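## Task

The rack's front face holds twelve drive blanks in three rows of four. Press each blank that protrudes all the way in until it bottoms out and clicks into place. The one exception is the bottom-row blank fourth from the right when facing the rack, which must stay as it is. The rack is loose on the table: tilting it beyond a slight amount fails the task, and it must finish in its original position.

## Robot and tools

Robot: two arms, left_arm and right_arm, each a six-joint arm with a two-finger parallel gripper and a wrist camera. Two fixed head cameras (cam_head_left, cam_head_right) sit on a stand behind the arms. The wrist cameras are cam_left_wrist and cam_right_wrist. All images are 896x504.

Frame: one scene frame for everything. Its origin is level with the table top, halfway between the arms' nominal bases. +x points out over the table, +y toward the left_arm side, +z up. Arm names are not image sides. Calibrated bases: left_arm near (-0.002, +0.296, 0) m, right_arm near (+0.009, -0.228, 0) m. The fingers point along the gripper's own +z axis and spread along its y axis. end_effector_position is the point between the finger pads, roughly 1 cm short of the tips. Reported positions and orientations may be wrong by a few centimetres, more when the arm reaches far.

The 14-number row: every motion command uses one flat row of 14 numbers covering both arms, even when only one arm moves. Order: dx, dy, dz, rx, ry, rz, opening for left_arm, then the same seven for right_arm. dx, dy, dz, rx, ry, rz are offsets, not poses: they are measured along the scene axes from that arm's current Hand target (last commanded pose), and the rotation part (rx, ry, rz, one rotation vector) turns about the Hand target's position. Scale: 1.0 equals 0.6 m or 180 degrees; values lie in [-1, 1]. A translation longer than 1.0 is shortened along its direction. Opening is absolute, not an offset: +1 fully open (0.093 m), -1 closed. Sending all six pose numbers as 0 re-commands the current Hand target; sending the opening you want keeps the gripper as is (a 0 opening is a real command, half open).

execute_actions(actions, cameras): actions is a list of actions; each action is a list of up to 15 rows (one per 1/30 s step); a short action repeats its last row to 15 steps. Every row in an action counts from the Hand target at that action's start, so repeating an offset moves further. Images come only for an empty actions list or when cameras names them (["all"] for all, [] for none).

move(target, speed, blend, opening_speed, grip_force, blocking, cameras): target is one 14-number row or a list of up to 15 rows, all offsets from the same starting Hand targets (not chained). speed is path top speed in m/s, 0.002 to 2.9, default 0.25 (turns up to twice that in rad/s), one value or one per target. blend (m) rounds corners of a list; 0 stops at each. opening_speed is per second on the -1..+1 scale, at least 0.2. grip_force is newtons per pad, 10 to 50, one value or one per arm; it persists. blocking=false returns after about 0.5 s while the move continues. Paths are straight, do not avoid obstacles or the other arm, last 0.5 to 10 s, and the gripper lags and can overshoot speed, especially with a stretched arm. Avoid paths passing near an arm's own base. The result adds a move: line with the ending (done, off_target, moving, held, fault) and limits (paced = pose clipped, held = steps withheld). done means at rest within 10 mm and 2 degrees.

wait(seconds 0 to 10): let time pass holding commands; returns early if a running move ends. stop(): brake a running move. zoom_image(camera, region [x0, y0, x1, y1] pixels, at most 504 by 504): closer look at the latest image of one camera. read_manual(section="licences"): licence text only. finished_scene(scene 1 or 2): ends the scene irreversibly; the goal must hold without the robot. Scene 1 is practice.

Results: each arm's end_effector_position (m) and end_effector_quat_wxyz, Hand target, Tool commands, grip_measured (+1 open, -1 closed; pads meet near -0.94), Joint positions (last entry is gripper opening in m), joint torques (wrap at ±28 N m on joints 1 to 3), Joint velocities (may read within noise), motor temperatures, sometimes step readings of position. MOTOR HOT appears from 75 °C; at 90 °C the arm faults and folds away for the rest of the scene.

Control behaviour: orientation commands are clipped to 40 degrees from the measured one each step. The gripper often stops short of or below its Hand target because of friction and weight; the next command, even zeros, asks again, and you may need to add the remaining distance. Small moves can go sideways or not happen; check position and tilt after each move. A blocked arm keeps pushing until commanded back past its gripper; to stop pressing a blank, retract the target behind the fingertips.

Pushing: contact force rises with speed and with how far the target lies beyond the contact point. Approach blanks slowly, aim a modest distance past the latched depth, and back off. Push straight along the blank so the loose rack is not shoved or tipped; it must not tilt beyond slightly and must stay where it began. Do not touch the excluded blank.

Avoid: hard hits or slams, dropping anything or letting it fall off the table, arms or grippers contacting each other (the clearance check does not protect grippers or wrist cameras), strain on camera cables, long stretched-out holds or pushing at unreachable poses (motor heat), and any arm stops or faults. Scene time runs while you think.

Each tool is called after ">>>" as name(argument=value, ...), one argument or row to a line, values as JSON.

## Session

>>> execute_actions(
  actions=[],
)

Scene clock: 0.00 s.
left_arm: end_effector_position=(+0.1851, +0.1273, +0.0619) grip_measured=+1.000 end_effector_quat_wxyz=(+0.466, -0.015, +0.873, -0.147) | right_arm: end_effector_position=(+0.2524, -0.1247, +0.2171) grip_measured=+1.000 end_effector_quat_wxyz=(+0.543, +0.211, +0.811, +0.041)
Joint positions: left_arm=[-1.214 0.947 0.187 -0.025 -0.739 -0.917 0.093] | right_arm=[0.955 0.907 0.738 -0.648 0.98 1.054 0.093]
Joint velocities: within noise
Joint torques (N m): no reading
Motor temperatures (°C): left_arm=[24 28 31 32 27 27 29] | right_arm=[29 30 35 31 27 28 29]
Heat: left arm: 32 °C; right arm: 35 °C.
Hand target: left_arm +0.1874, +0.1247, +0.0684; +0.472, -0.020, +0.868, -0.152 | right_arm +0.2526, -0.1239, +0.2201; +0.544, +0.213, +0.810, +0.045
Tool commands: left_gripper/opening=+1.0 right_gripper/opening=+1.0
camera_calibration:
cam_left_wrist: T_world_to_cam=[[-0.0983936, -0.949442, 0.298126, 0.120109], [-0.856718, -0.0716042, -0.51079, 0.240223], [0.506313, -0.305668, -0.806359, 0.0816119], [0, 0, 0, 1]] pos_world=[0.1763, 0.156183, 0.152705]
cam_right_wrist: T_world_to_cam=[[-0.272875, -0.92262, -0.272601, 0.0116634], [-0.677708, 0.38546, -0.626204, 0.394726], [0.682825, 0.0138683, -0.73045, 0.0747097], [0, 0, 0, 1]] pos_world=[0.219678, -0.142427, 0.30493]

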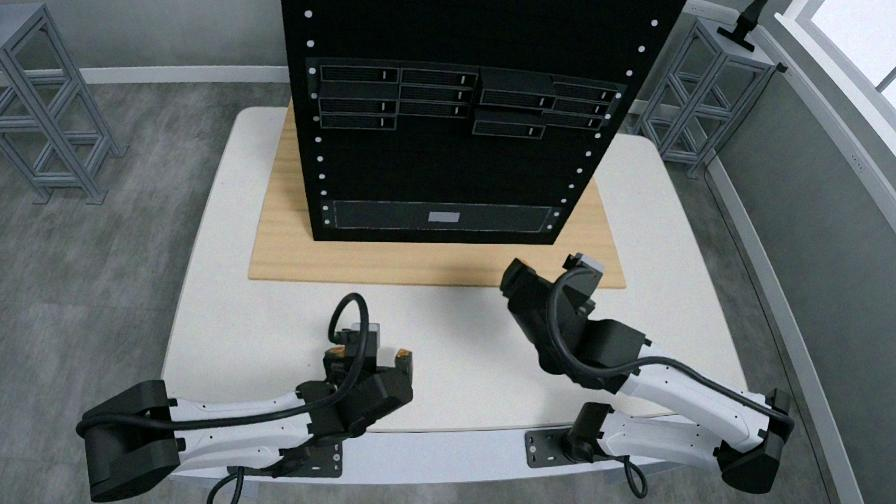

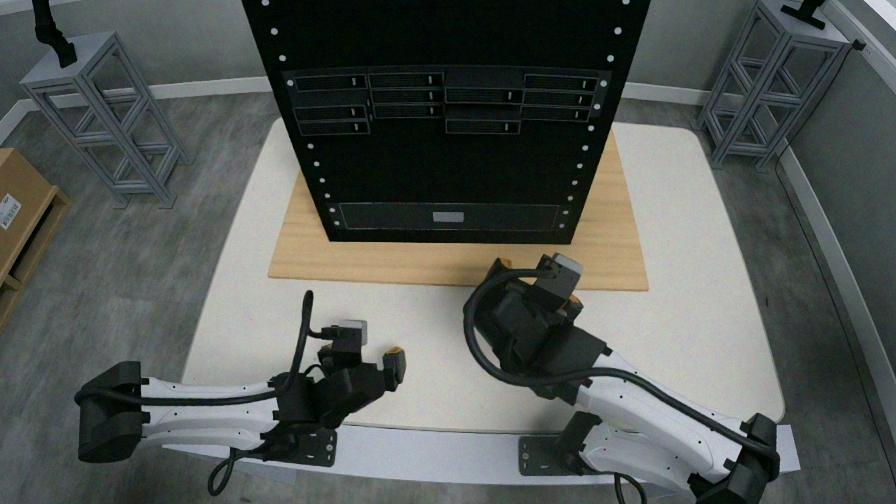

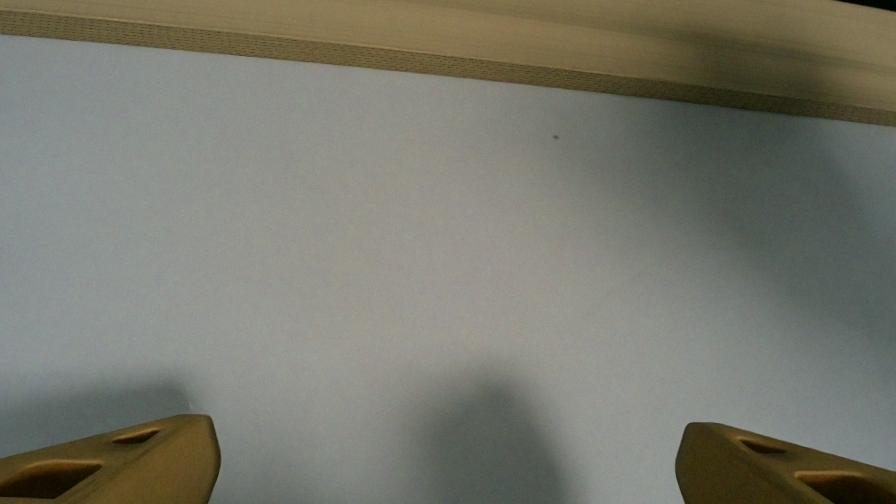

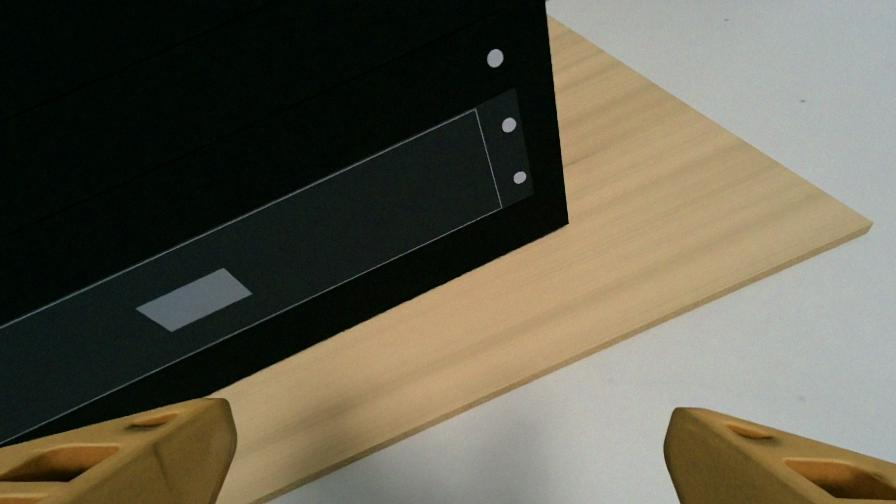

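>>> move(
  target=[0,0,0,0,0,0,1,-0.07,0.18,0.3,-0.1022,-0.0122,0.0954,-0.95],
  cameras=["all"],
)

>>> zoom_image(
  camera="cam_right_wrist",
  region=[0, 0, 450, 220],
)

>>> zoom_image(
  camera="cam_right_wrist",
  region=[446, 0, 896, 220],
)

Scene clock: 17.63 s.
left_arm: end_effector_position=(+0.1851, +0.1273, +0.0619) grip_measured=+1.000 end_effector_quat_wxyz=(+0.466, -0.015, +0.873, -0.147) | right_arm: end_effector_position=(+0.2111, -0.0171, +0.3947) grip_measured=-0.946 end_effector_quat_wxyz=(+0.568, -0.007, +0.823, -0.004)
Joint positions: left_arm=[-1.214 0.947 0.187 -0.025 -0.739 -0.917 0.093] | right_arm=[1.359 1.395 1.772 -1.447 1.155 1.018 0]
Joint torques (N m): left_arm=[-0.17 -1.24 7.45 1.41 -0.35 -0.07] | right_arm=[0.44 -2.51 7.41 0.88 0.78 0.17]
Heat: left arm: 34 °C; right arm: 39 °C.
Hand target: left_arm +0.1874, +0.1247, +0.0684; +0.472, -0.020, +0.868, -0.152 | right_arm +0.2106, -0.0159, +0.4001; +0.573, +0.000, +0.819, +0.000
Off the commanded pose: left_arm 0.007 m, 1 deg | right_arm 0.006 m, 1 deg.
move: done
camera_calibration:
cam_left_wrist: T_world_to_cam=[[-0.0983936, -0.949442, 0.298126, 0.120109], [-0.856718, -0.0716042, -0.51079, 0.240223], [0.506313, -0.305668, -0.806359, 0.0816119], [0, 0, 0, 1]] pos_world=[0.1763, 0.156183, 0.152705]
cam_right_wrist: T_world_to_cam=[[0.0340687, -0.998617, 0.0400401, -0.0415048], [-0.71212, -0.0523656, -0.700102, 0.465479], [0.701231, -0.00466177, -0.712919, 0.220065], [0, 0, 0, 1]] pos_world=[0.178574, -0.0160464, 0.484433]

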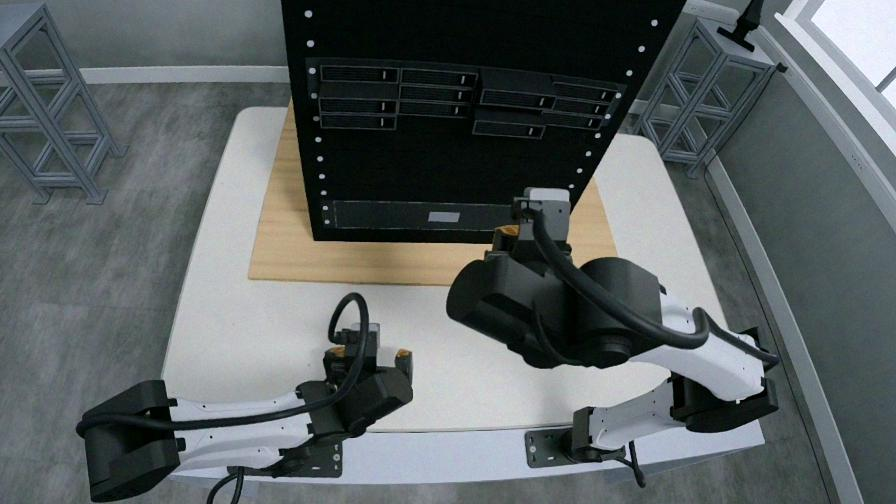

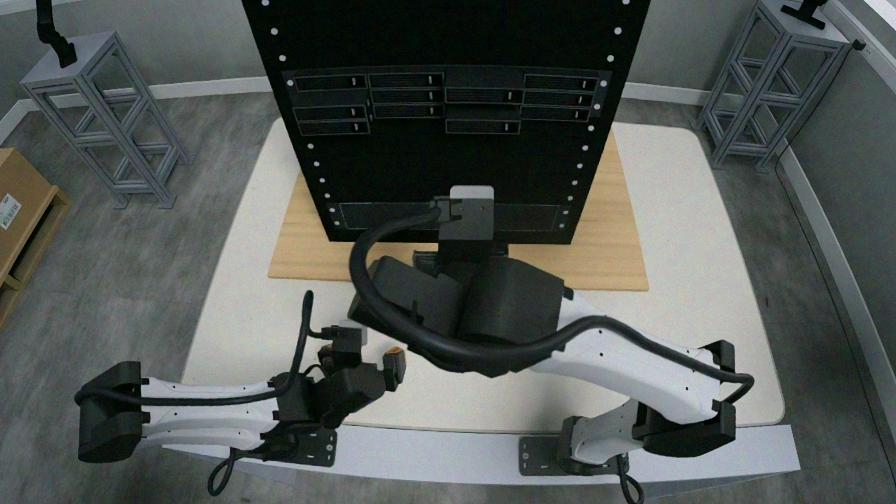

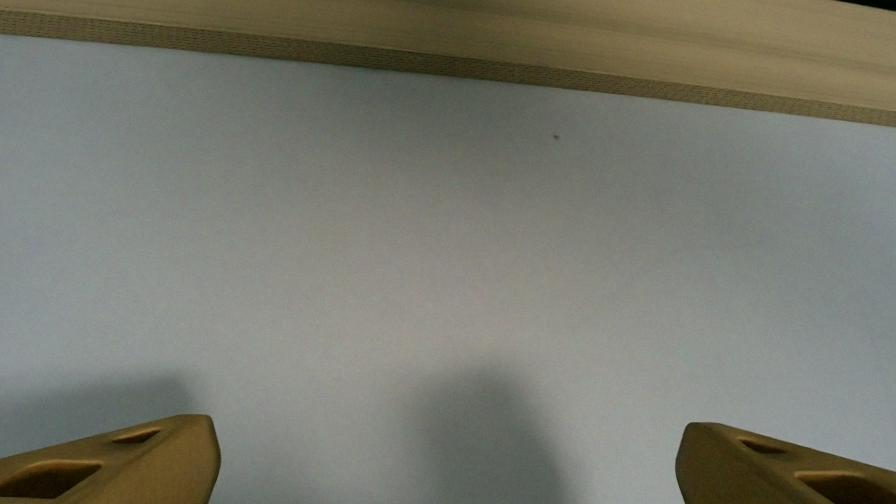

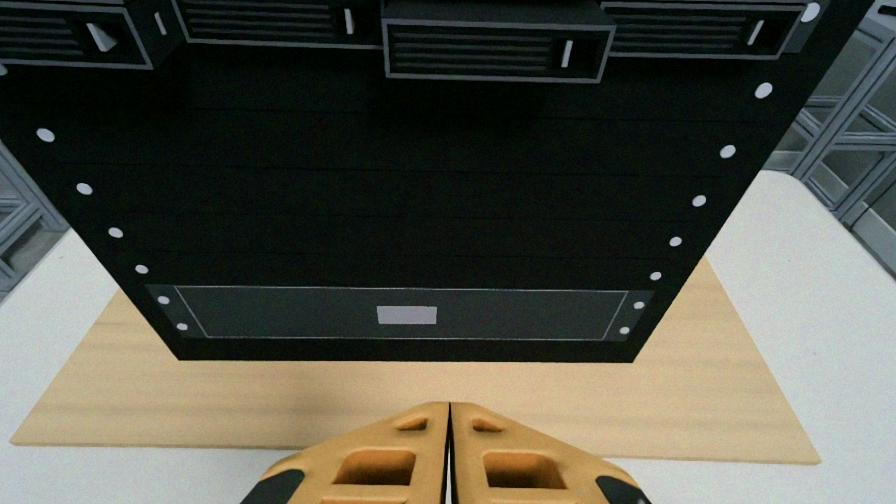

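Scaled by 1.120 from the camera's 896x504 image, which has a finer 1280x720 frame.

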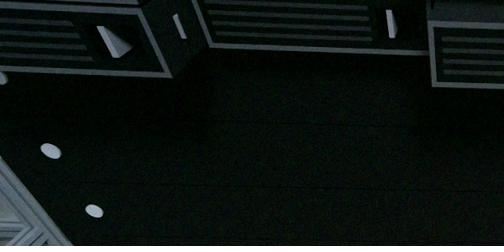

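Scaled by 1.120 from the camera's 896x504 image, which has a finer 1280x720 frame.

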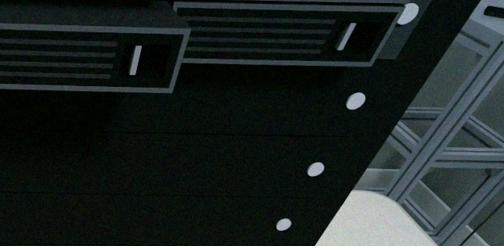

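>>> move(
  target=[0,0,0,0,0,0,1,0.0,0.03,0.14,0,0,0,-0.95],
  cameras=["cam_right_wrist"],
)

>>> zoom_image(
  camera="cam_right_wrist",
  region=[0, 0, 450, 250],
)

>>> zoom_image(
  camera="cam_right_wrist",
  region=[446, 0, 896, 250],
)

Scene clock: 25.47 s.
left_arm: end_effector_position=(+0.1851, +0.1273, +0.0619) grip_measured=+1.000 end_effector_quat_wxyz=(+0.466, -0.015, +0.873, -0.147) | right_arm: end_effector_position=(+0.2118, +0.0017, +0.4818) grip_measured=-0.946 end_effector_quat_wxyz=(+0.597, -0.017, +0.801, +0.035)
Joint positions: left_arm=[-1.214 0.947 0.187 -0.025 -0.739 -0.917 0.093] | right_arm=[1.377 1.6 2.325 -1.564 1.179 0.837 0]
Joint torques (N m): left_arm=[-0.02 -1.26 7.39 1.41 -0.33 -0.09] | right_arm=[0.4 -3.15 5.49 1.15 0.66 0.05]
Heat: left arm: 34 °C; right arm: 39 °C.
Hand target: left_arm +0.1874, +0.1247, +0.0684; +0.472, -0.020, +0.868, -0.152 | right_arm +0.2107, +0.0022, +0.4840; +0.573, +0.000, +0.819, +0.000
Off the commanded pose: left_arm 0.007 m, 1 deg | right_arm 0.003 m, 6 deg.
joint sent to its limit (right arm) — joint 4 (wrist pitch), lower limit. The joint targets are off in orientation, not in position.
move: off_target (right_arm)
camera_calibration:
cam_right_wrist: T_world_to_cam=[[0.0946726, -0.995482, -0.00721514, -0.0162288], [-0.656395, -0.0569724, -0.752263, 0.541329], [0.748453, 0.0759547, -0.658823, 0.24552], [0, 0, 0, 1]] pos_world=[0.173102, -0.00396304, 0.568859]
Images, in order (width x height): cam_right_wrist 896x504.

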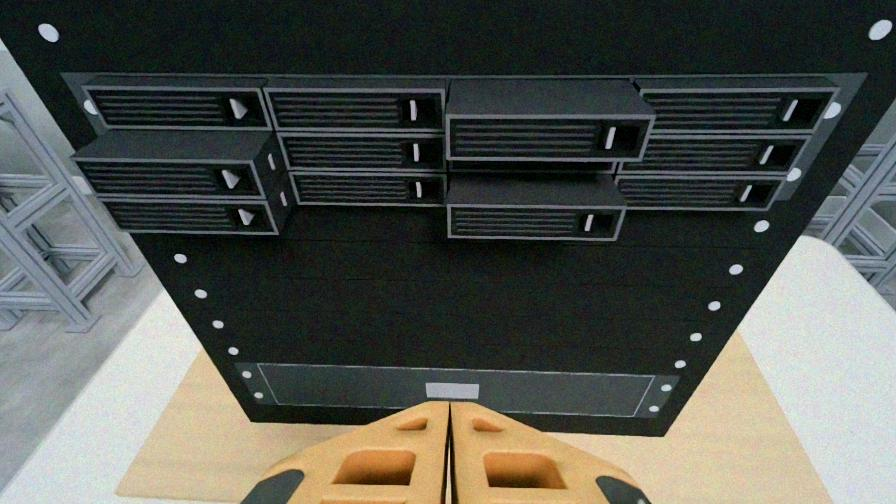

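Scaled by 1.120 from the camera's 896x504 image, which has a finer 1280x720 frame.

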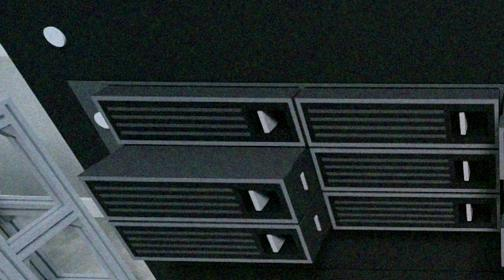

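Scaled by 1.120 from the camera's 896x504 image, which has a finer 1280x720 frame.

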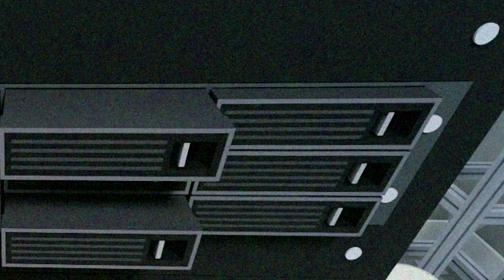

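>>> move(
  target=[0,0,0,0,0,0,1,0.207,-0.067,-0.015,0,0,0,-0.95],
  cameras=["cam_right_wrist"],
)

Scene clock: 33.70 s.
left_arm: end_effector_position=(+0.1851, +0.1273, +0.0619) grip_measured=+1.000 end_effector_quat_wxyz=(+0.466, -0.015, +0.873, -0.147) | right_arm: end_effector_position=(+0.3364, -0.0352, +0.4707) grip_measured=-0.946 end_effector_quat_wxyz=(+0.569, -0.001, +0.822, -0.010)
Joint positions: left_arm=[-1.214 0.947 0.187 -0.025 -0.739 -0.917 0.093] | right_arm=[0.852 1.604 2.216 -1.141 0.8 0.378 0]
Joint torques (N m): left_arm=[-0.06 -1.26 7.53 1.39 -0.34 -0.11] | right_arm=[-0.95 -6.05 4.31 1.88 0.14 -0.01]
Heat: left arm: 35 °C; right arm: 39 °C.
Hand target: left_arm +0.1874, +0.1247, +0.0684; +0.472, -0.020, +0.868, -0.152 | right_arm +0.3348, -0.0381, +0.4751; +0.573, +0.000, +0.819, +0.000
Off the commanded pose: left_arm 0.007 m, 1 deg | right_arm 0.005 m, 1 deg.
move: done
camera_calibration:
cam_right_wrist: T_world_to_cam=[[0.0175774, -0.998845, 0.0447147, -0.0634805], [-0.710804, -0.0439353, -0.702017, 0.607756], [0.703171, -0.0194438, -0.710755, 0.184082], [0, 0, 0, 1]] pos_world=[0.30367, -0.033126, 0.560331]
Images, in order (width x height): cam_right_wrist 896x504.

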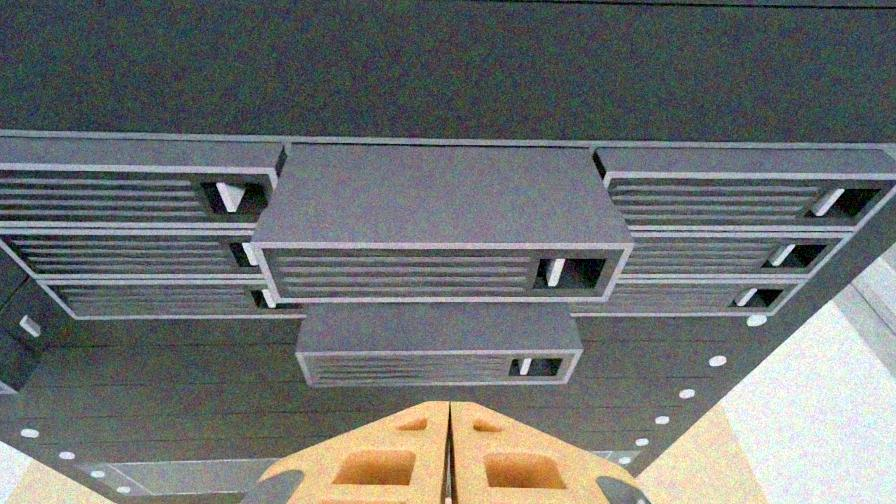

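>>> move(
  target=[
    [0,0,0,0,0,0,1,0.055,0.002,-0.008,0,0,0,-0.95],
    [0,0,0,0,0,0,1,0.12,0.002,-0.007,0,0,0,-0.95],
  ],
  cameras=["cam_right_wrist"],
  speed=[0.12,0.05],
  blend=[0.01,0],
)

Scene clock: 43.00 s.
left_arm: end_effector_position=(+0.1851, +0.1273, +0.0619) grip_measured=+1.000 end_effector_quat_wxyz=(+0.466, -0.015, +0.873, -0.147) | right_arm: end_effector_position=(+0.4026, -0.0392, +0.4675) grip_measured=-0.946 end_effector_quat_wxyz=(+0.570, +0.001, +0.821, -0.008)
Joint positions: left_arm=[-1.214 0.947 0.187 -0.025 -0.739 -0.917 0.093] | right_arm=[0.677 1.744 2.329 -1.037 0.645 0.272 0]
Joint torques (N m): left_arm=[-0.05 -1.24 7.32 1.43 -0.37 -0.07] | right_arm=[-0.85 -4.94 7.35 1.92 -0.04 0]
Motor temperatures (°C): left_arm=[24 28 36 34 27 27 29] | right_arm=[29 33 39 33 27 28 29]
Heat: left arm: 36 °C; right arm: 39 °C.
Hand target: left_arm +0.1874, +0.1247, +0.0684; +0.472, -0.020, +0.868, -0.152 | right_arm +0.4069, -0.0370, +0.4708; +0.573, +0.000, +0.819, -0.001
Off the commanded pose: left_arm 0.007 m, 1 deg | right_arm 0.006 m, 1 deg.
move: done
camera_calibration:
cam_right_wrist: T_world_to_cam=[[0.0167645, -0.999149, 0.0376897, -0.0648965], [-0.709307, -0.0384518, -0.70385, 0.652892], [0.7047, -0.0149339, -0.709348, 0.13413], [0, 0, 0, 1]] pos_world=[0.369668, -0.0377333, 0.557128]
Images, in order (width x height): cam_right_wrist 896x504.

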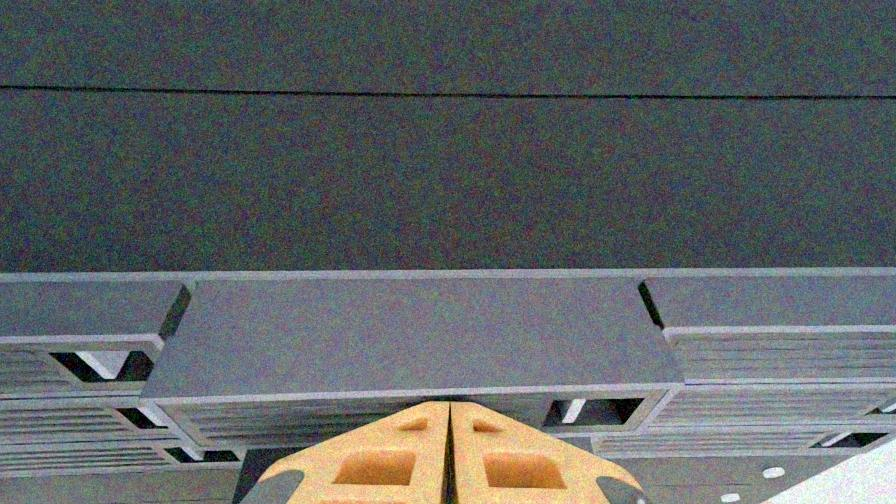

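>>> move(
  target=[0,0,0,0,0,0,1,0.073,0.004,-0.001,0,0,0,-0.95],
  cameras=["cam_right_wrist"],
  speed=0.05,
)

Scene clock: 47.93 s.
left_arm: end_effector_position=(+0.1851, +0.1273, +0.0619) grip_measured=+1.000 end_effector_quat_wxyz=(+0.466, -0.015, +0.873, -0.147) | right_arm: end_effector_position=(+0.4192, -0.0389, +0.4692) grip_measured=-0.946 end_effector_quat_wxyz=(+0.555, -0.018, +0.832, -0.006)
Joint positions: left_arm=[-1.214 0.947 0.187 -0.025 -0.739 -0.917 0.093] | right_arm=[0.63 1.877 2.568 -1.165 0.568 0.237 0]
Joint torques (N m): left_arm=[-0.23 -1.33 7.23 1.36 -0.32 -0.08] | right_arm=[-3.44 -2.61 5.64 2.9 0.13 -0.03]
Heat: left arm: 36 °C; right arm: 40 °C.
Hand target: left_arm +0.1874, +0.1247, +0.0684; +0.472, -0.020, +0.868, -0.152 | right_arm +0.4507, -0.0346, +0.4703; +0.573, +0.000, +0.819, +0.000
Off the commanded pose: left_arm 0.007 m, 1 deg | right_arm 0.032 m, 3 deg.
move: off_target (right_arm)
camera_calibration:
cam_right_wrist: T_world_to_cam=[[0.0524208, -0.997108, 0.0550223, -0.0879706], [-0.733078, -0.0758376, -0.675903, 0.661303], [0.678121, -0.00490426, -0.734934, 0.147151], [0, 0, 0, 1]] pos_world=[0.389612, -0.0368429, 0.559963]
Images, in order (width x height): cam_right_wrist 896x504.

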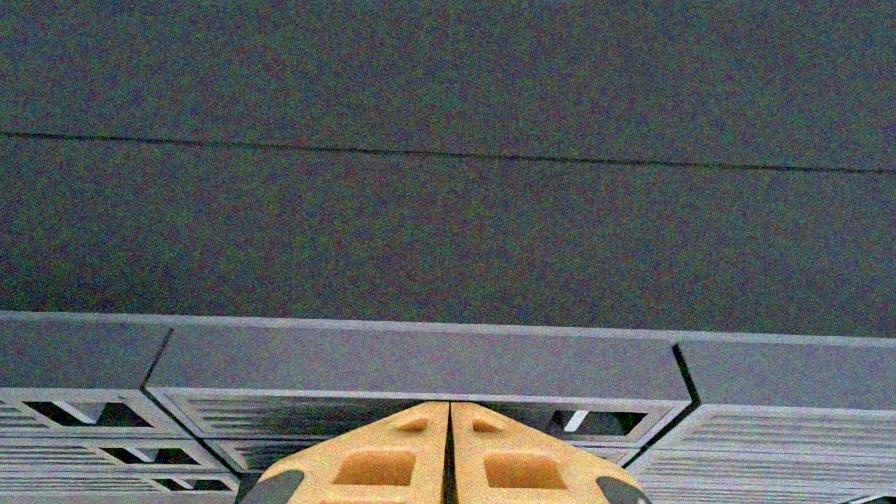

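>>> move(
  target=[
    [0,0,0,0,0,0,1,0.013,0,0,0,0,0,-0.95],
    [0,0,0,0,0,0,1,-0.165,0,0.0,0,0,0,-0.95],
    [0,0,0,0,0,0,1,-0.175,0,-0.096,0,0,0,-0.95],
  ],
  cameras=["cam_right_wrist"],
  speed=[0.05,0.2,0.2],
  blend=[0,0.015,0],
)

Scene clock: 55.90 s.
left_arm: end_effector_position=(+0.1851, +0.1273, +0.0619) grip_measured=+1.000 end_effector_quat_wxyz=(+0.466, -0.015, +0.873, -0.147) | right_arm: end_effector_position=(+0.3497, -0.0327, +0.4061) grip_measured=-0.946 end_effector_quat_wxyz=(+0.564, -0.004, +0.826, -0.005)
Joint positions: left_arm=[-1.214 0.947 0.187 -0.025 -0.739 -0.917 0.093] | right_arm=[0.813 1.447 1.742 -0.817 0.75 0.36 0]
Joint torques (N m): left_arm=[-0.16 -1.26 7.5 1.4 -0.35 -0.09] | right_arm=[0.58 -5.96 5.59 1.95 0.42 0.03]
Heat: left arm: 36 °C; right arm: 40 °C.
Hand target: left_arm +0.1874, +0.1247, +0.0684; +0.472, -0.020, +0.868, -0.152 | right_arm +0.3457, -0.0345, +0.4126; +0.573, +0.000, +0.819, +0.000
Off the commanded pose: left_arm 0.007 m, 1 deg | right_arm 0.008 m, 1 deg.
move: done
camera_calibration:
cam_right_wrist: T_world_to_cam=[[0.0291698, -0.998841, 0.038282, -0.0597852], [-0.719779, -0.047564, -0.692572, 0.571207], [0.69359, -0.00735244, -0.720333, 0.136537], [0, 0, 0, 1]] pos_world=[0.318186, -0.0315431, 0.496243]
Images, in order (width x height): cam_right_wrist 896x504.

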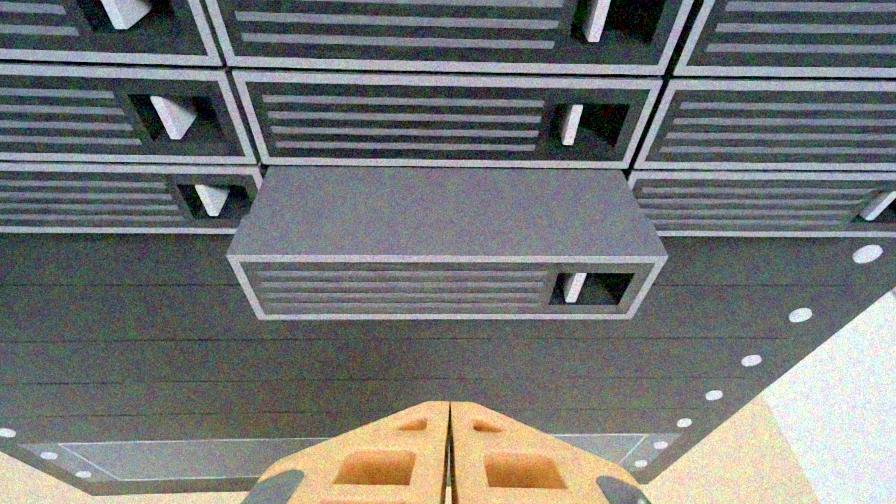

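>>> move(
  target=[
    [0,0,0,0,0,0,1,0.04,0,0.005,0,0,0,-0.95],
    [0,0,0,0,0,0,1,0.186,0.002,0.005,0,0,0,-0.95],
  ],
  cameras=["cam_right_wrist"],
  speed=[0.12,0.05],
  blend=[0.01,0],
)

Scene clock: 69.07 s.
left_arm: end_effector_position=(+0.1851, +0.1273, +0.0619) grip_measured=+1.000 end_effector_quat_wxyz=(+0.466, -0.015, +0.873, -0.147) | right_arm: end_effector_position=(+0.4205, -0.0375, +0.4088) grip_measured=-0.946 end_effector_quat_wxyz=(+0.544, -0.025, +0.838, -0.013)
Joint positions: left_arm=[-1.214 0.947 0.187 -0.025 -0.739 -0.917 0.093] | right_arm=[0.63 1.657 1.989 -0.835 0.568 0.233 0]
Joint torques (N m): left_arm=[-0.05 -1.32 7.47 1.39 -0.33 -0.08] | right_arm=[-4.19 -1.55 8.02 3.16 0.1 -0.02]
Motor temperatures (°C): left_arm=[24 28 37 34 28 27 29] | right_arm=[29 35 40 39 27 28 29]
Heat: left arm: 37 °C; right arm: 40 °C.
Hand target: left_arm +0.1874, +0.1247, +0.0684; +0.472, -0.020, +0.868, -0.152 | right_arm +0.4573, -0.0334, +0.4156; +0.573, +0.000, +0.819, -0.001
Off the commanded pose: left_arm 0.007 m, 1 deg | right_arm 0.038 m, 5 deg.
move: off_target (right_arm)
camera_calibration:
cam_right_wrist: T_world_to_cam=[[0.0565731, -0.99559, 0.0748286, -0.0930417], [-0.749031, -0.0918777, -0.656133, 0.619583], [0.660115, -0.0189294, -0.750926, 0.115449], [0, 0, 0, 1]] pos_world=[0.39314, -0.0335202, 0.500185]
Images, in order (width x height): cam_right_wrist 896x504.

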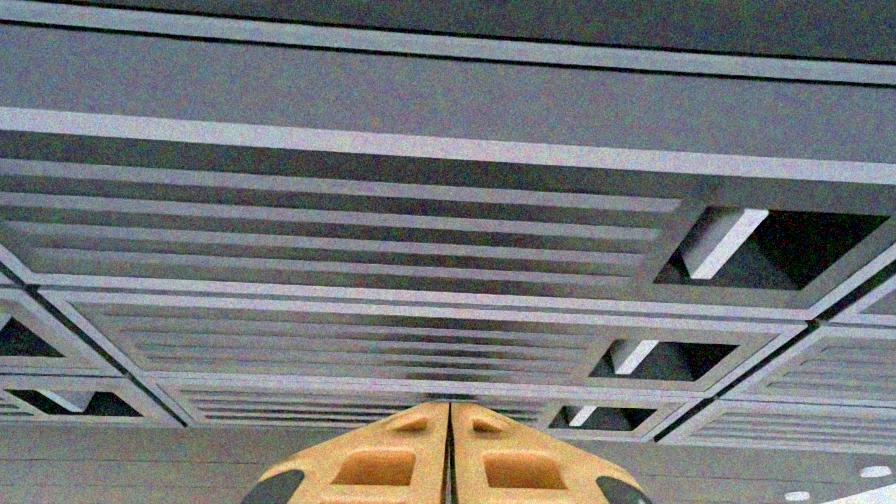

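>>> move(
  target=[
    [0,0,0,0,0,0,1,-0.2,0,0,0,0,0,-0.95],
    [0,0,0,0,0,0,1,-0.21,0.364,0.047,0,0,0,-0.95],
  ],
  cameras=["all"],
  speed=[0.2,0.2],
  blend=[0.02,0],
)

Scene clock: 82.63 s.
left_arm: end_effector_position=(+0.1851, +0.1273, +0.0619) grip_measured=+1.000 end_effector_quat_wxyz=(+0.466, -0.015, +0.873, -0.147) | right_arm: end_effector_position=(+0.3306, +0.1835, +0.4400) grip_measured=-0.946 end_effector_quat_wxyz=(+0.629, -0.036, +0.776, +0.040)
Joint positions: left_arm=[-1.214 0.947 0.187 -0.025 -0.739 -0.917 0.093] | right_arm=[1.186 2.253 2.845 -1.013 1.042 0.385 0]
Joint torques (N m): left_arm=[-0.21 -1.29 7.46 1.42 -0.36 -0.11] | right_arm=[-0.01 -8.44 6.91 1.82 0.45 0.01]
Motor temperatures (°C): left_arm=[24 28 37 35 28 27 29] | right_arm=[30 34 42 45 27 28 29]
Heat: left arm: 37 °C; right arm: 45 °C.
Hand target: left_arm +0.1874, +0.1247, +0.0684; +0.472, -0.020, +0.868, -0.152 | right_arm +0.3312, +0.1850, +0.4439; +0.573, +0.000, +0.819, +0.000
Off the commanded pose: left_arm 0.007 m, 1 deg | right_arm 0.004 m, 10 deg.
elbow stopped short (right arm): the move would have taken joint 3 (elbow) straighter than the controller allows.
move: off_target (right_arm)
camera_calibration:
cam_left_wrist: T_world_to_cam=[[-0.0983936, -0.949442, 0.298126, 0.120109], [-0.856718, -0.0716042, -0.51079, 0.240223], [0.506313, -0.305668, -0.806359, 0.0816119], [0, 0, 0, 1]] pos_world=[0.1763, 0.156183, 0.152705]
cam_right_wrist: T_world_to_cam=[[0.128738, -0.991577, 0.0142281, 0.131775], [-0.590166, -0.088137, -0.802456, 0.604075], [0.79695, 0.0949099, -0.596542, 0.0684058], [0, 0, 0, 1]] pos_world=[0.285025, 0.177414, 0.523676]

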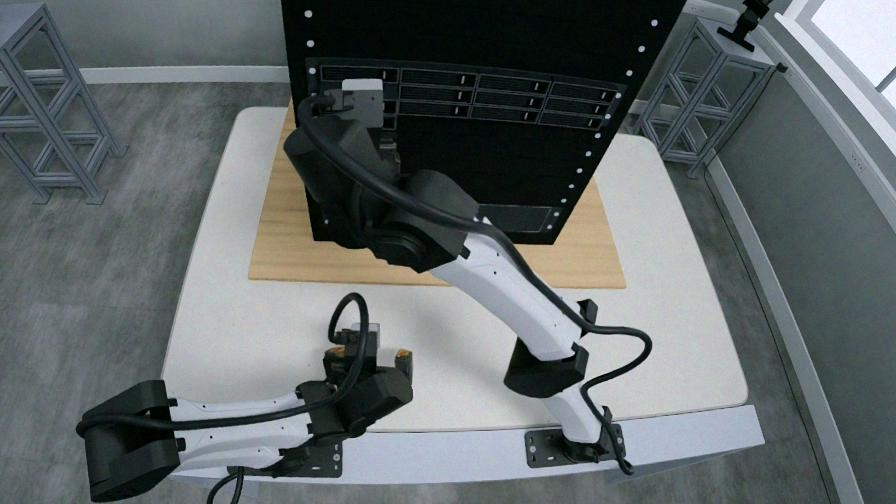

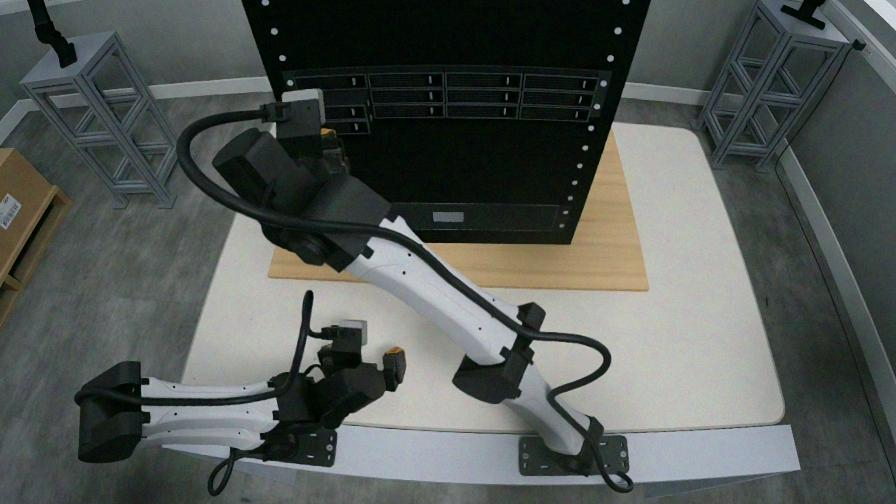

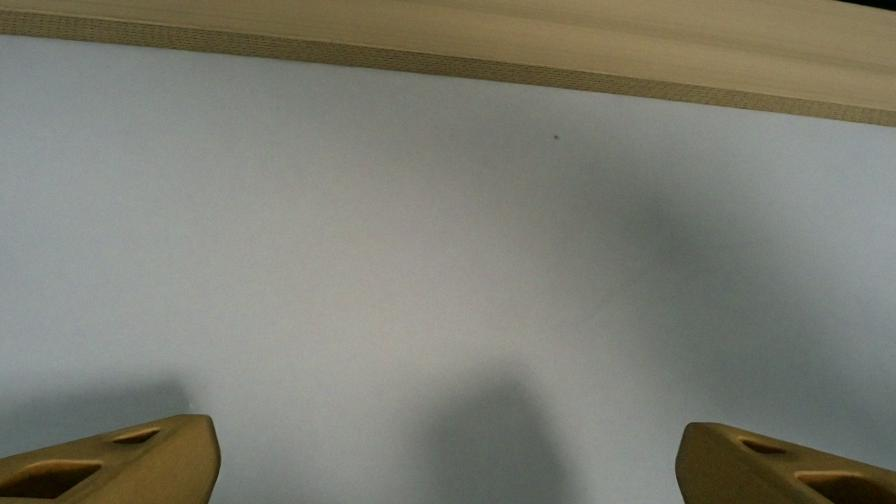

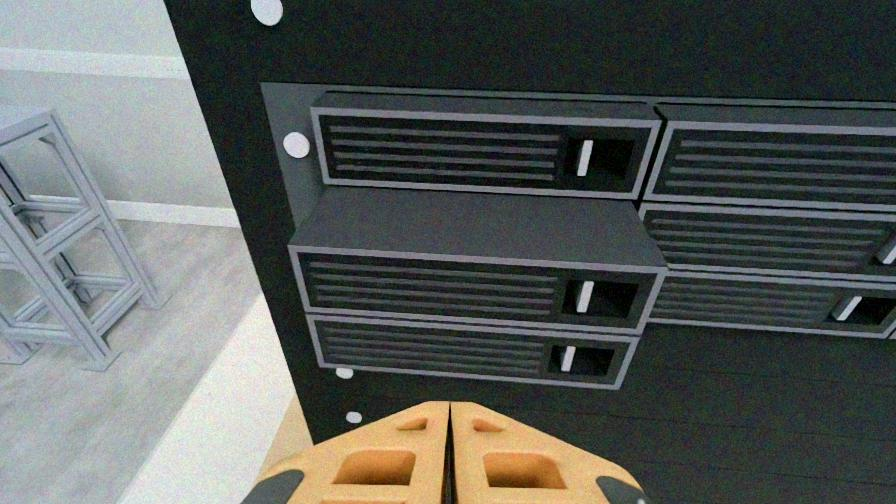

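>>> move(
  target=[
    [0,0,0,0,0,0,1,-0.08,-0.1,-0.03,0,0,0,-0.95],
    [0,0,0,0,0,0,1,-0.08,-0.558,-0.1,0,0,0,-0.95],
  ],
  speed=[0.25,0.3],
  blend=[0.03,0],
)

>>> move(
  target=[0.154,0.109,0.619,0.087,-0.0711,0.0453,-0.95,0,0,0,0,0,0,-0.95],
  cameras=["all"],
  speed=0.25,
)

Scene clock: 94.77 s.
left_arm: end_effector_position=(+0.1851, +0.1273, +0.0619) grip_measured=+1.000 end_effector_quat_wxyz=(+0.466, -0.015, +0.873, -0.147) | right_arm: end_effector_position=(+0.2809, -0.1517, +0.3857) grip_measured=-0.946 end_effector_quat_wxyz=(+0.573, +0.003, +0.819, -0.004)
Joint positions: left_arm=[-1.214 0.947 0.187 -0.025 -0.739 -0.917 0.093] | right_arm=[0.599 0.943 1.322 -0.8 0.574 0.234 0]
Joint torques (N m): left_arm=[-0.08 -1.18 7.46 1.41 -0.34 -0.07] | right_arm=[-0.94 -0.64 5.42 2.04 0.08 -0.01]
Heat: left arm: 37 °C; right arm: 43 °C.
Hand target: left_arm +0.1874, +0.1247, +0.0684; +0.472, -0.020, +0.868, -0.152 | right_arm +0.2833, -0.1497, +0.3838; +0.573, +0.000, +0.819, +0.000
Off the commanded pose: left_arm 0.007 m, 1 deg | right_arm 0.003 m, 1 deg.
move: done

Scene clock: 97.23 s.
left_arm: end_effector_position=(+0.2789, +0.1889, +0.4303) grip_measured=-0.947 end_effector_quat_wxyz=(+0.566, +0.001, +0.825, +0.001) | right_arm: end_effector_position=(+0.2810, -0.1515, +0.3857) grip_measured=-0.946 end_effector_quat_wxyz=(+0.573, +0.003, +0.819, -0.004)
Joint positions: left_arm=[-0.727 1.148 1.649 -0.973 -0.658 -0.3 0] | right_arm=[0.599 0.943 1.322 -0.8 0.573 0.234 0]
Joint torques (N m): left_arm=[0.38 -1.16 8.12 1.65 -0.18 0.03] | right_arm=[-0.95 -0.66 5.39 2.05 -0.02 -0.01]
Heat: left arm: 38 °C; right arm: 42 °C.
Hand target: left_arm +0.2797, +0.1901, +0.4398; +0.573, +0.000, +0.820, +0.000 | right_arm +0.2833, -0.1497, +0.3838; +0.573, +0.000, +0.819, +0.000
Off the commanded pose: left_arm 0.010 m, 1 deg | right_arm 0.003 m, 1 deg.
move: done
camera_calibration:
cam_left_wrist: T_world_to_cam=[[0.00590508, -0.999603, 0.02754, 0.174813], [-0.714445, -0.0234868, -0.699298, 0.545523], [0.699667, -0.0155464, -0.7143, 0.201739], [0, 0, 0, 1]] pos_world=[0.247564, 0.190692, 0.520771]
cam_right_wrist: T_world_to_cam=[[0.0170307, -0.999397, 0.0302522, -0.169236], [-0.704179, -0.0334687, -0.709233, 0.506112], [0.709818, -0.0092242, -0.704325, 0.157527], [0, 0, 0, 1]] pos_world=[0.24746, -0.150742, 0.475021]

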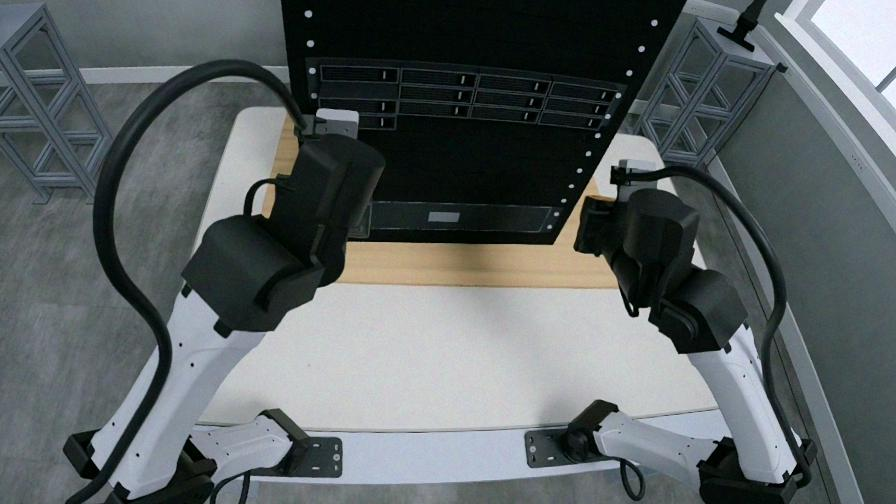

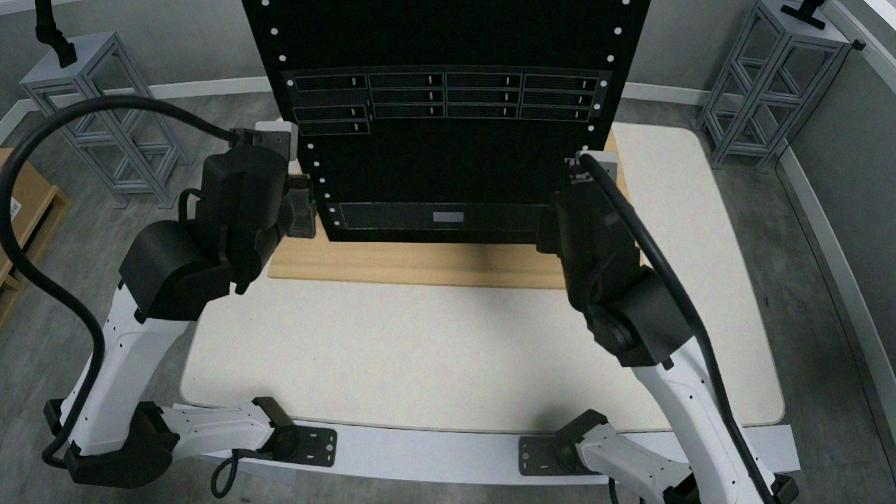

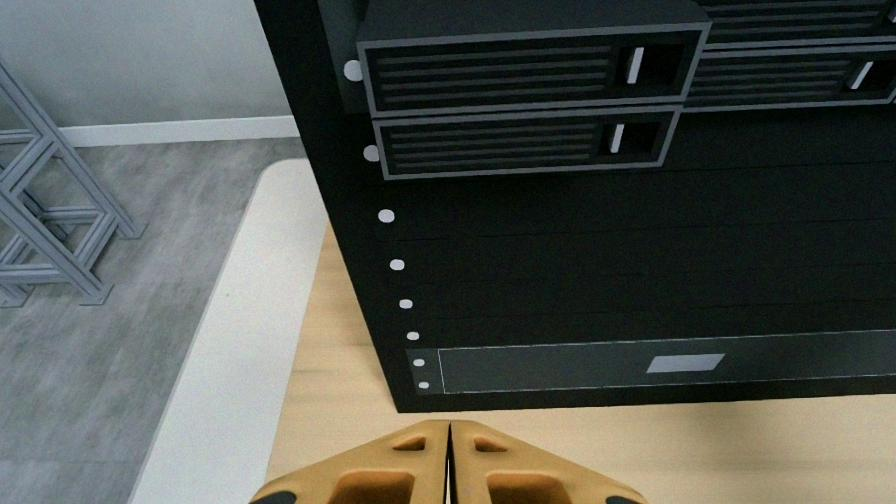

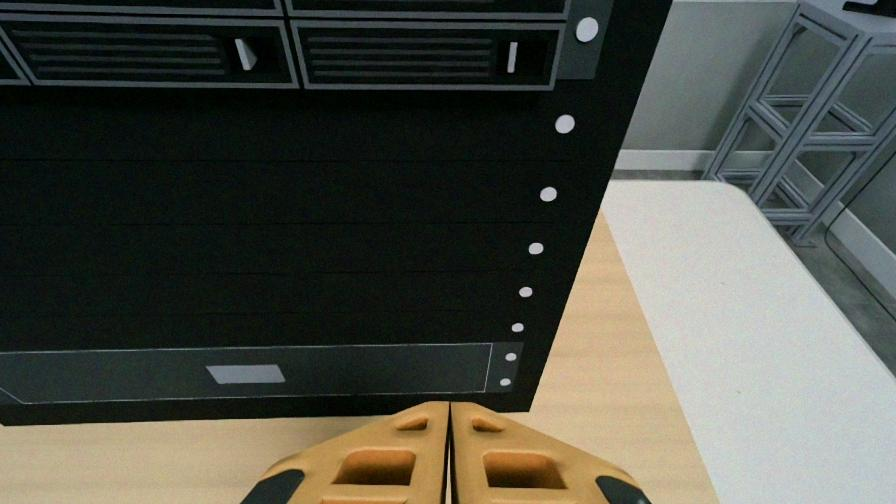

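>>> move(
  target=[0.1,-0.039,0.032,0,0,0,-0.95,0,0,0,0,0,0,-0.95],
  cameras=["cam_left_wrist"],
)

Scene clock: 106.63 s.
left_arm: end_effector_position=(+0.3385, +0.1654, +0.4478) grip_measured=-0.947 end_effector_quat_wxyz=(+0.562, +0.001, +0.827, +0.003) | right_arm: end_effector_position=(+0.2810, -0.1515, +0.3857) grip_measured=-0.946 end_effector_quat_wxyz=(+0.573, +0.003, +0.819, -0.004)
Joint positions: left_arm=[-0.633 1.389 1.883 -0.948 -0.573 -0.252 0] | right_arm=[0.599 0.943 1.322 -0.8 0.573 0.234 0]
Joint torques (N m): left_arm=[0.4 -3.66 7.99 1.82 -0.09 0.06] | right_arm=[-0.99 -0.64 5.26 2.04 -0.02 -0.02]
Heat: left arm: 39 °C; right arm: 42 °C.
Hand target: left_arm +0.3397, +0.1667, +0.4590; +0.573, +0.000, +0.820, -0.001 | right_arm +0.2833, -0.1497, +0.3838; +0.573, +0.000, +0.819, +0.000
Off the commanded pose: left_arm 0.011 m, 2 deg | right_arm 0.003 m, 1 deg.
move: off_target (left_arm)
camera_calibration:
cam_left_wrist: T_world_to_cam=[[0.00742867, -0.999684, 0.0240005, 0.151527], [-0.72052, -0.0219939, -0.693085, 0.598843], [0.693394, -0.0121442, -0.720456, 0.176362], [0, 0, 0, 1]] pos_world=[0.308064, 0.166792, 0.538474]
Images, in order (width x height): cam_left_wrist 896x504.

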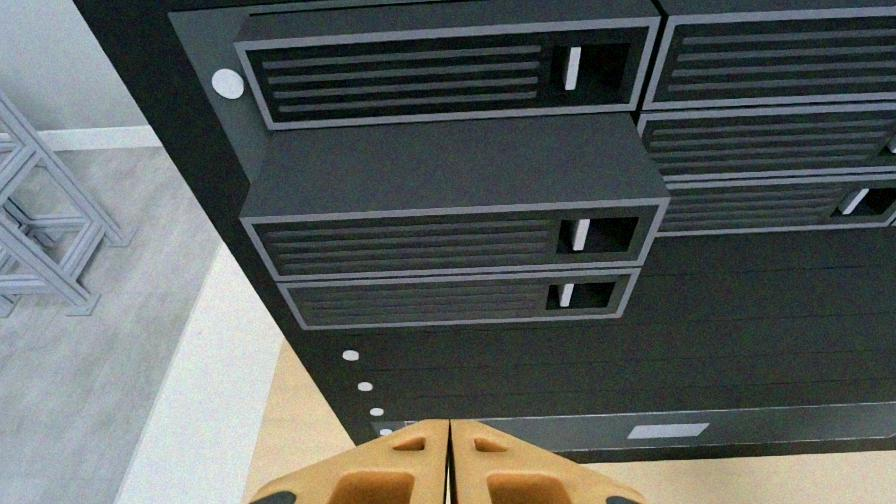

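>>> move(
  target=[0.053,-0.002,0.008,0,0,0,-0.95,0,0,0,0,0,0,-0.95],
  cameras=["cam_left_wrist"],
  speed=0.12,
)

Scene clock: 117.77 s.
left_arm: end_effector_position=(+0.3688, +0.1653, +0.4521) grip_measured=-0.947 end_effector_quat_wxyz=(+0.560, +0.001, +0.828, +0.003) | right_arm: end_effector_position=(+0.2810, -0.1515, +0.3857) grip_measured=-0.946 end_effector_quat_wxyz=(+0.573, +0.003, +0.819, -0.004)
Joint positions: left_arm=[-0.563 1.488 1.987 -0.94 -0.511 -0.22 0] | right_arm=[0.599 0.943 1.322 -0.8 0.573 0.234 0]
Joint torques (N m): left_arm=[0.31 -4.4 8.08 1.9 -0.09 0.07] | right_arm=[-0.95 -0.65 5.37 2.03 -0.01 -0.03]
Heat: left arm: 39 °C; right arm: 41 °C.
Hand target: left_arm +0.3716, +0.1656, +0.4638; +0.573, -0.001, +0.820, +0.000 | right_arm +0.2833, -0.1497, +0.3838; +0.573, +0.000, +0.819, +0.000
Off the commanded pose: left_arm 0.012 m, 2 deg | right_arm 0.003 m, 1 deg.
move: off_target (left_arm)
camera_calibration:
cam_left_wrist: T_world_to_cam=[[0.00916552, -0.999683, 0.0234314, 0.150814], [-0.724003, -0.0227972, -0.68942, 0.623334], [0.689736, -0.0106455, -0.723983, 0.161149], [0, 0, 0, 1]] pos_world=[0.338763, 0.166692, 0.542874]
Images, in order (width x height): cam_left_wrist 896x504.

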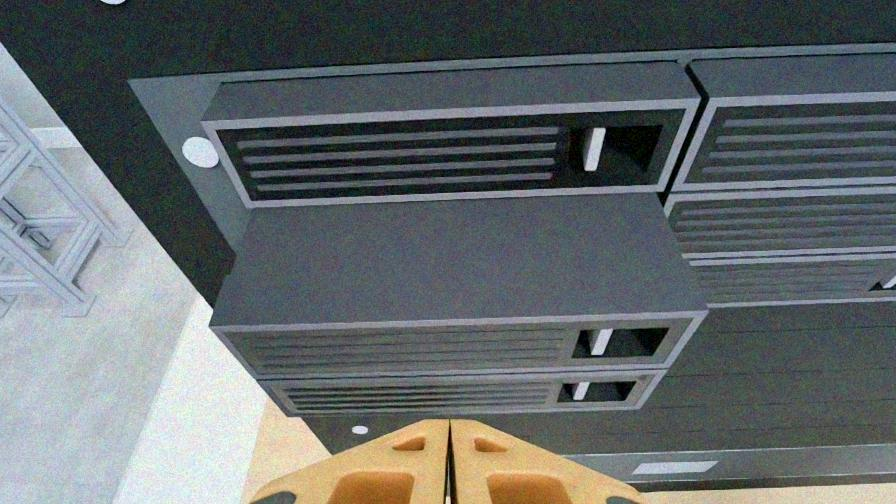

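>>> move(
  target=[0.025,-0.004,0.005,0,0,0,-0.95,0,0,0,0,0,0,-0.95],
  cameras=["cam_left_wrist"],
  speed=0.06,
)

Scene clock: 130.70 s.
left_arm: end_effector_position=(+0.3836, +0.1625, +0.4571) grip_measured=-0.947 end_effector_quat_wxyz=(+0.563, +0.000, +0.827, +0.001) | right_arm: end_effector_position=(+0.2810, -0.1515, +0.3857) grip_measured=-0.946 end_effector_quat_wxyz=(+0.573, +0.003, +0.819, -0.004)
Joint positions: left_arm=[-0.542 1.547 2.058 -0.94 -0.491 -0.21 0] | right_arm=[0.599 0.943 1.322 -0.8 0.573 0.234 0]
Joint torques (N m): left_arm=[0.27 -4.55 8.02 1.85 -0.08 0.08] | right_arm=[-0.99 -0.69 5.35 2.05 0.01 -0.03]
Heat: left arm: 40 °C; right arm: 41 °C.
Hand target: left_arm +0.3865, +0.1631, +0.4668; +0.573, +0.000, +0.820, -0.001 | right_arm +0.2833, -0.1497, +0.3838; +0.573, +0.000, +0.819, +0.000
Off the commanded pose: left_arm 0.010 m, 1 deg | right_arm 0.003 m, 1 deg.
move: done
camera_calibration:
cam_left_wrist: T_world_to_cam=[[0.00803021, -0.999573, 0.0281007, 0.145997], [-0.719621, -0.0252887, -0.693906, 0.638258], [0.69432, -0.0146496, -0.719517, 0.151326], [0, 0, 0, 1]] pos_world=[0.353063, 0.164292, 0.54767]
Images, in order (width x height): cam_left_wrist 896x504.

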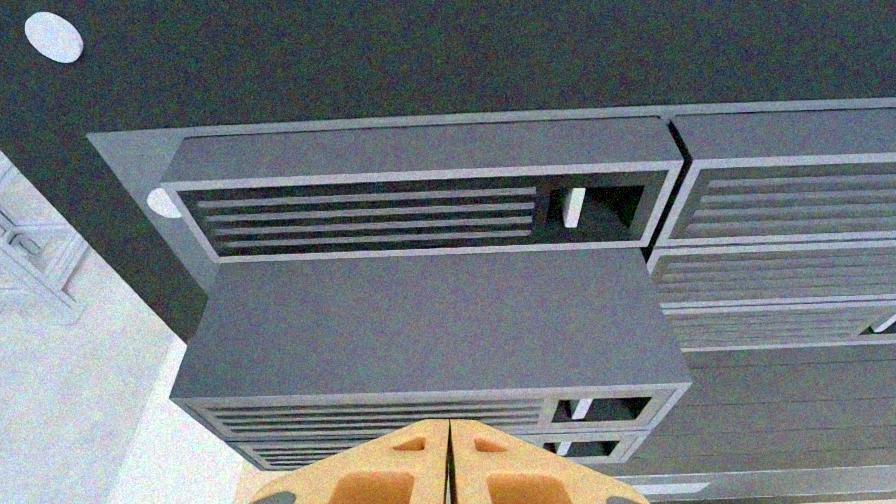

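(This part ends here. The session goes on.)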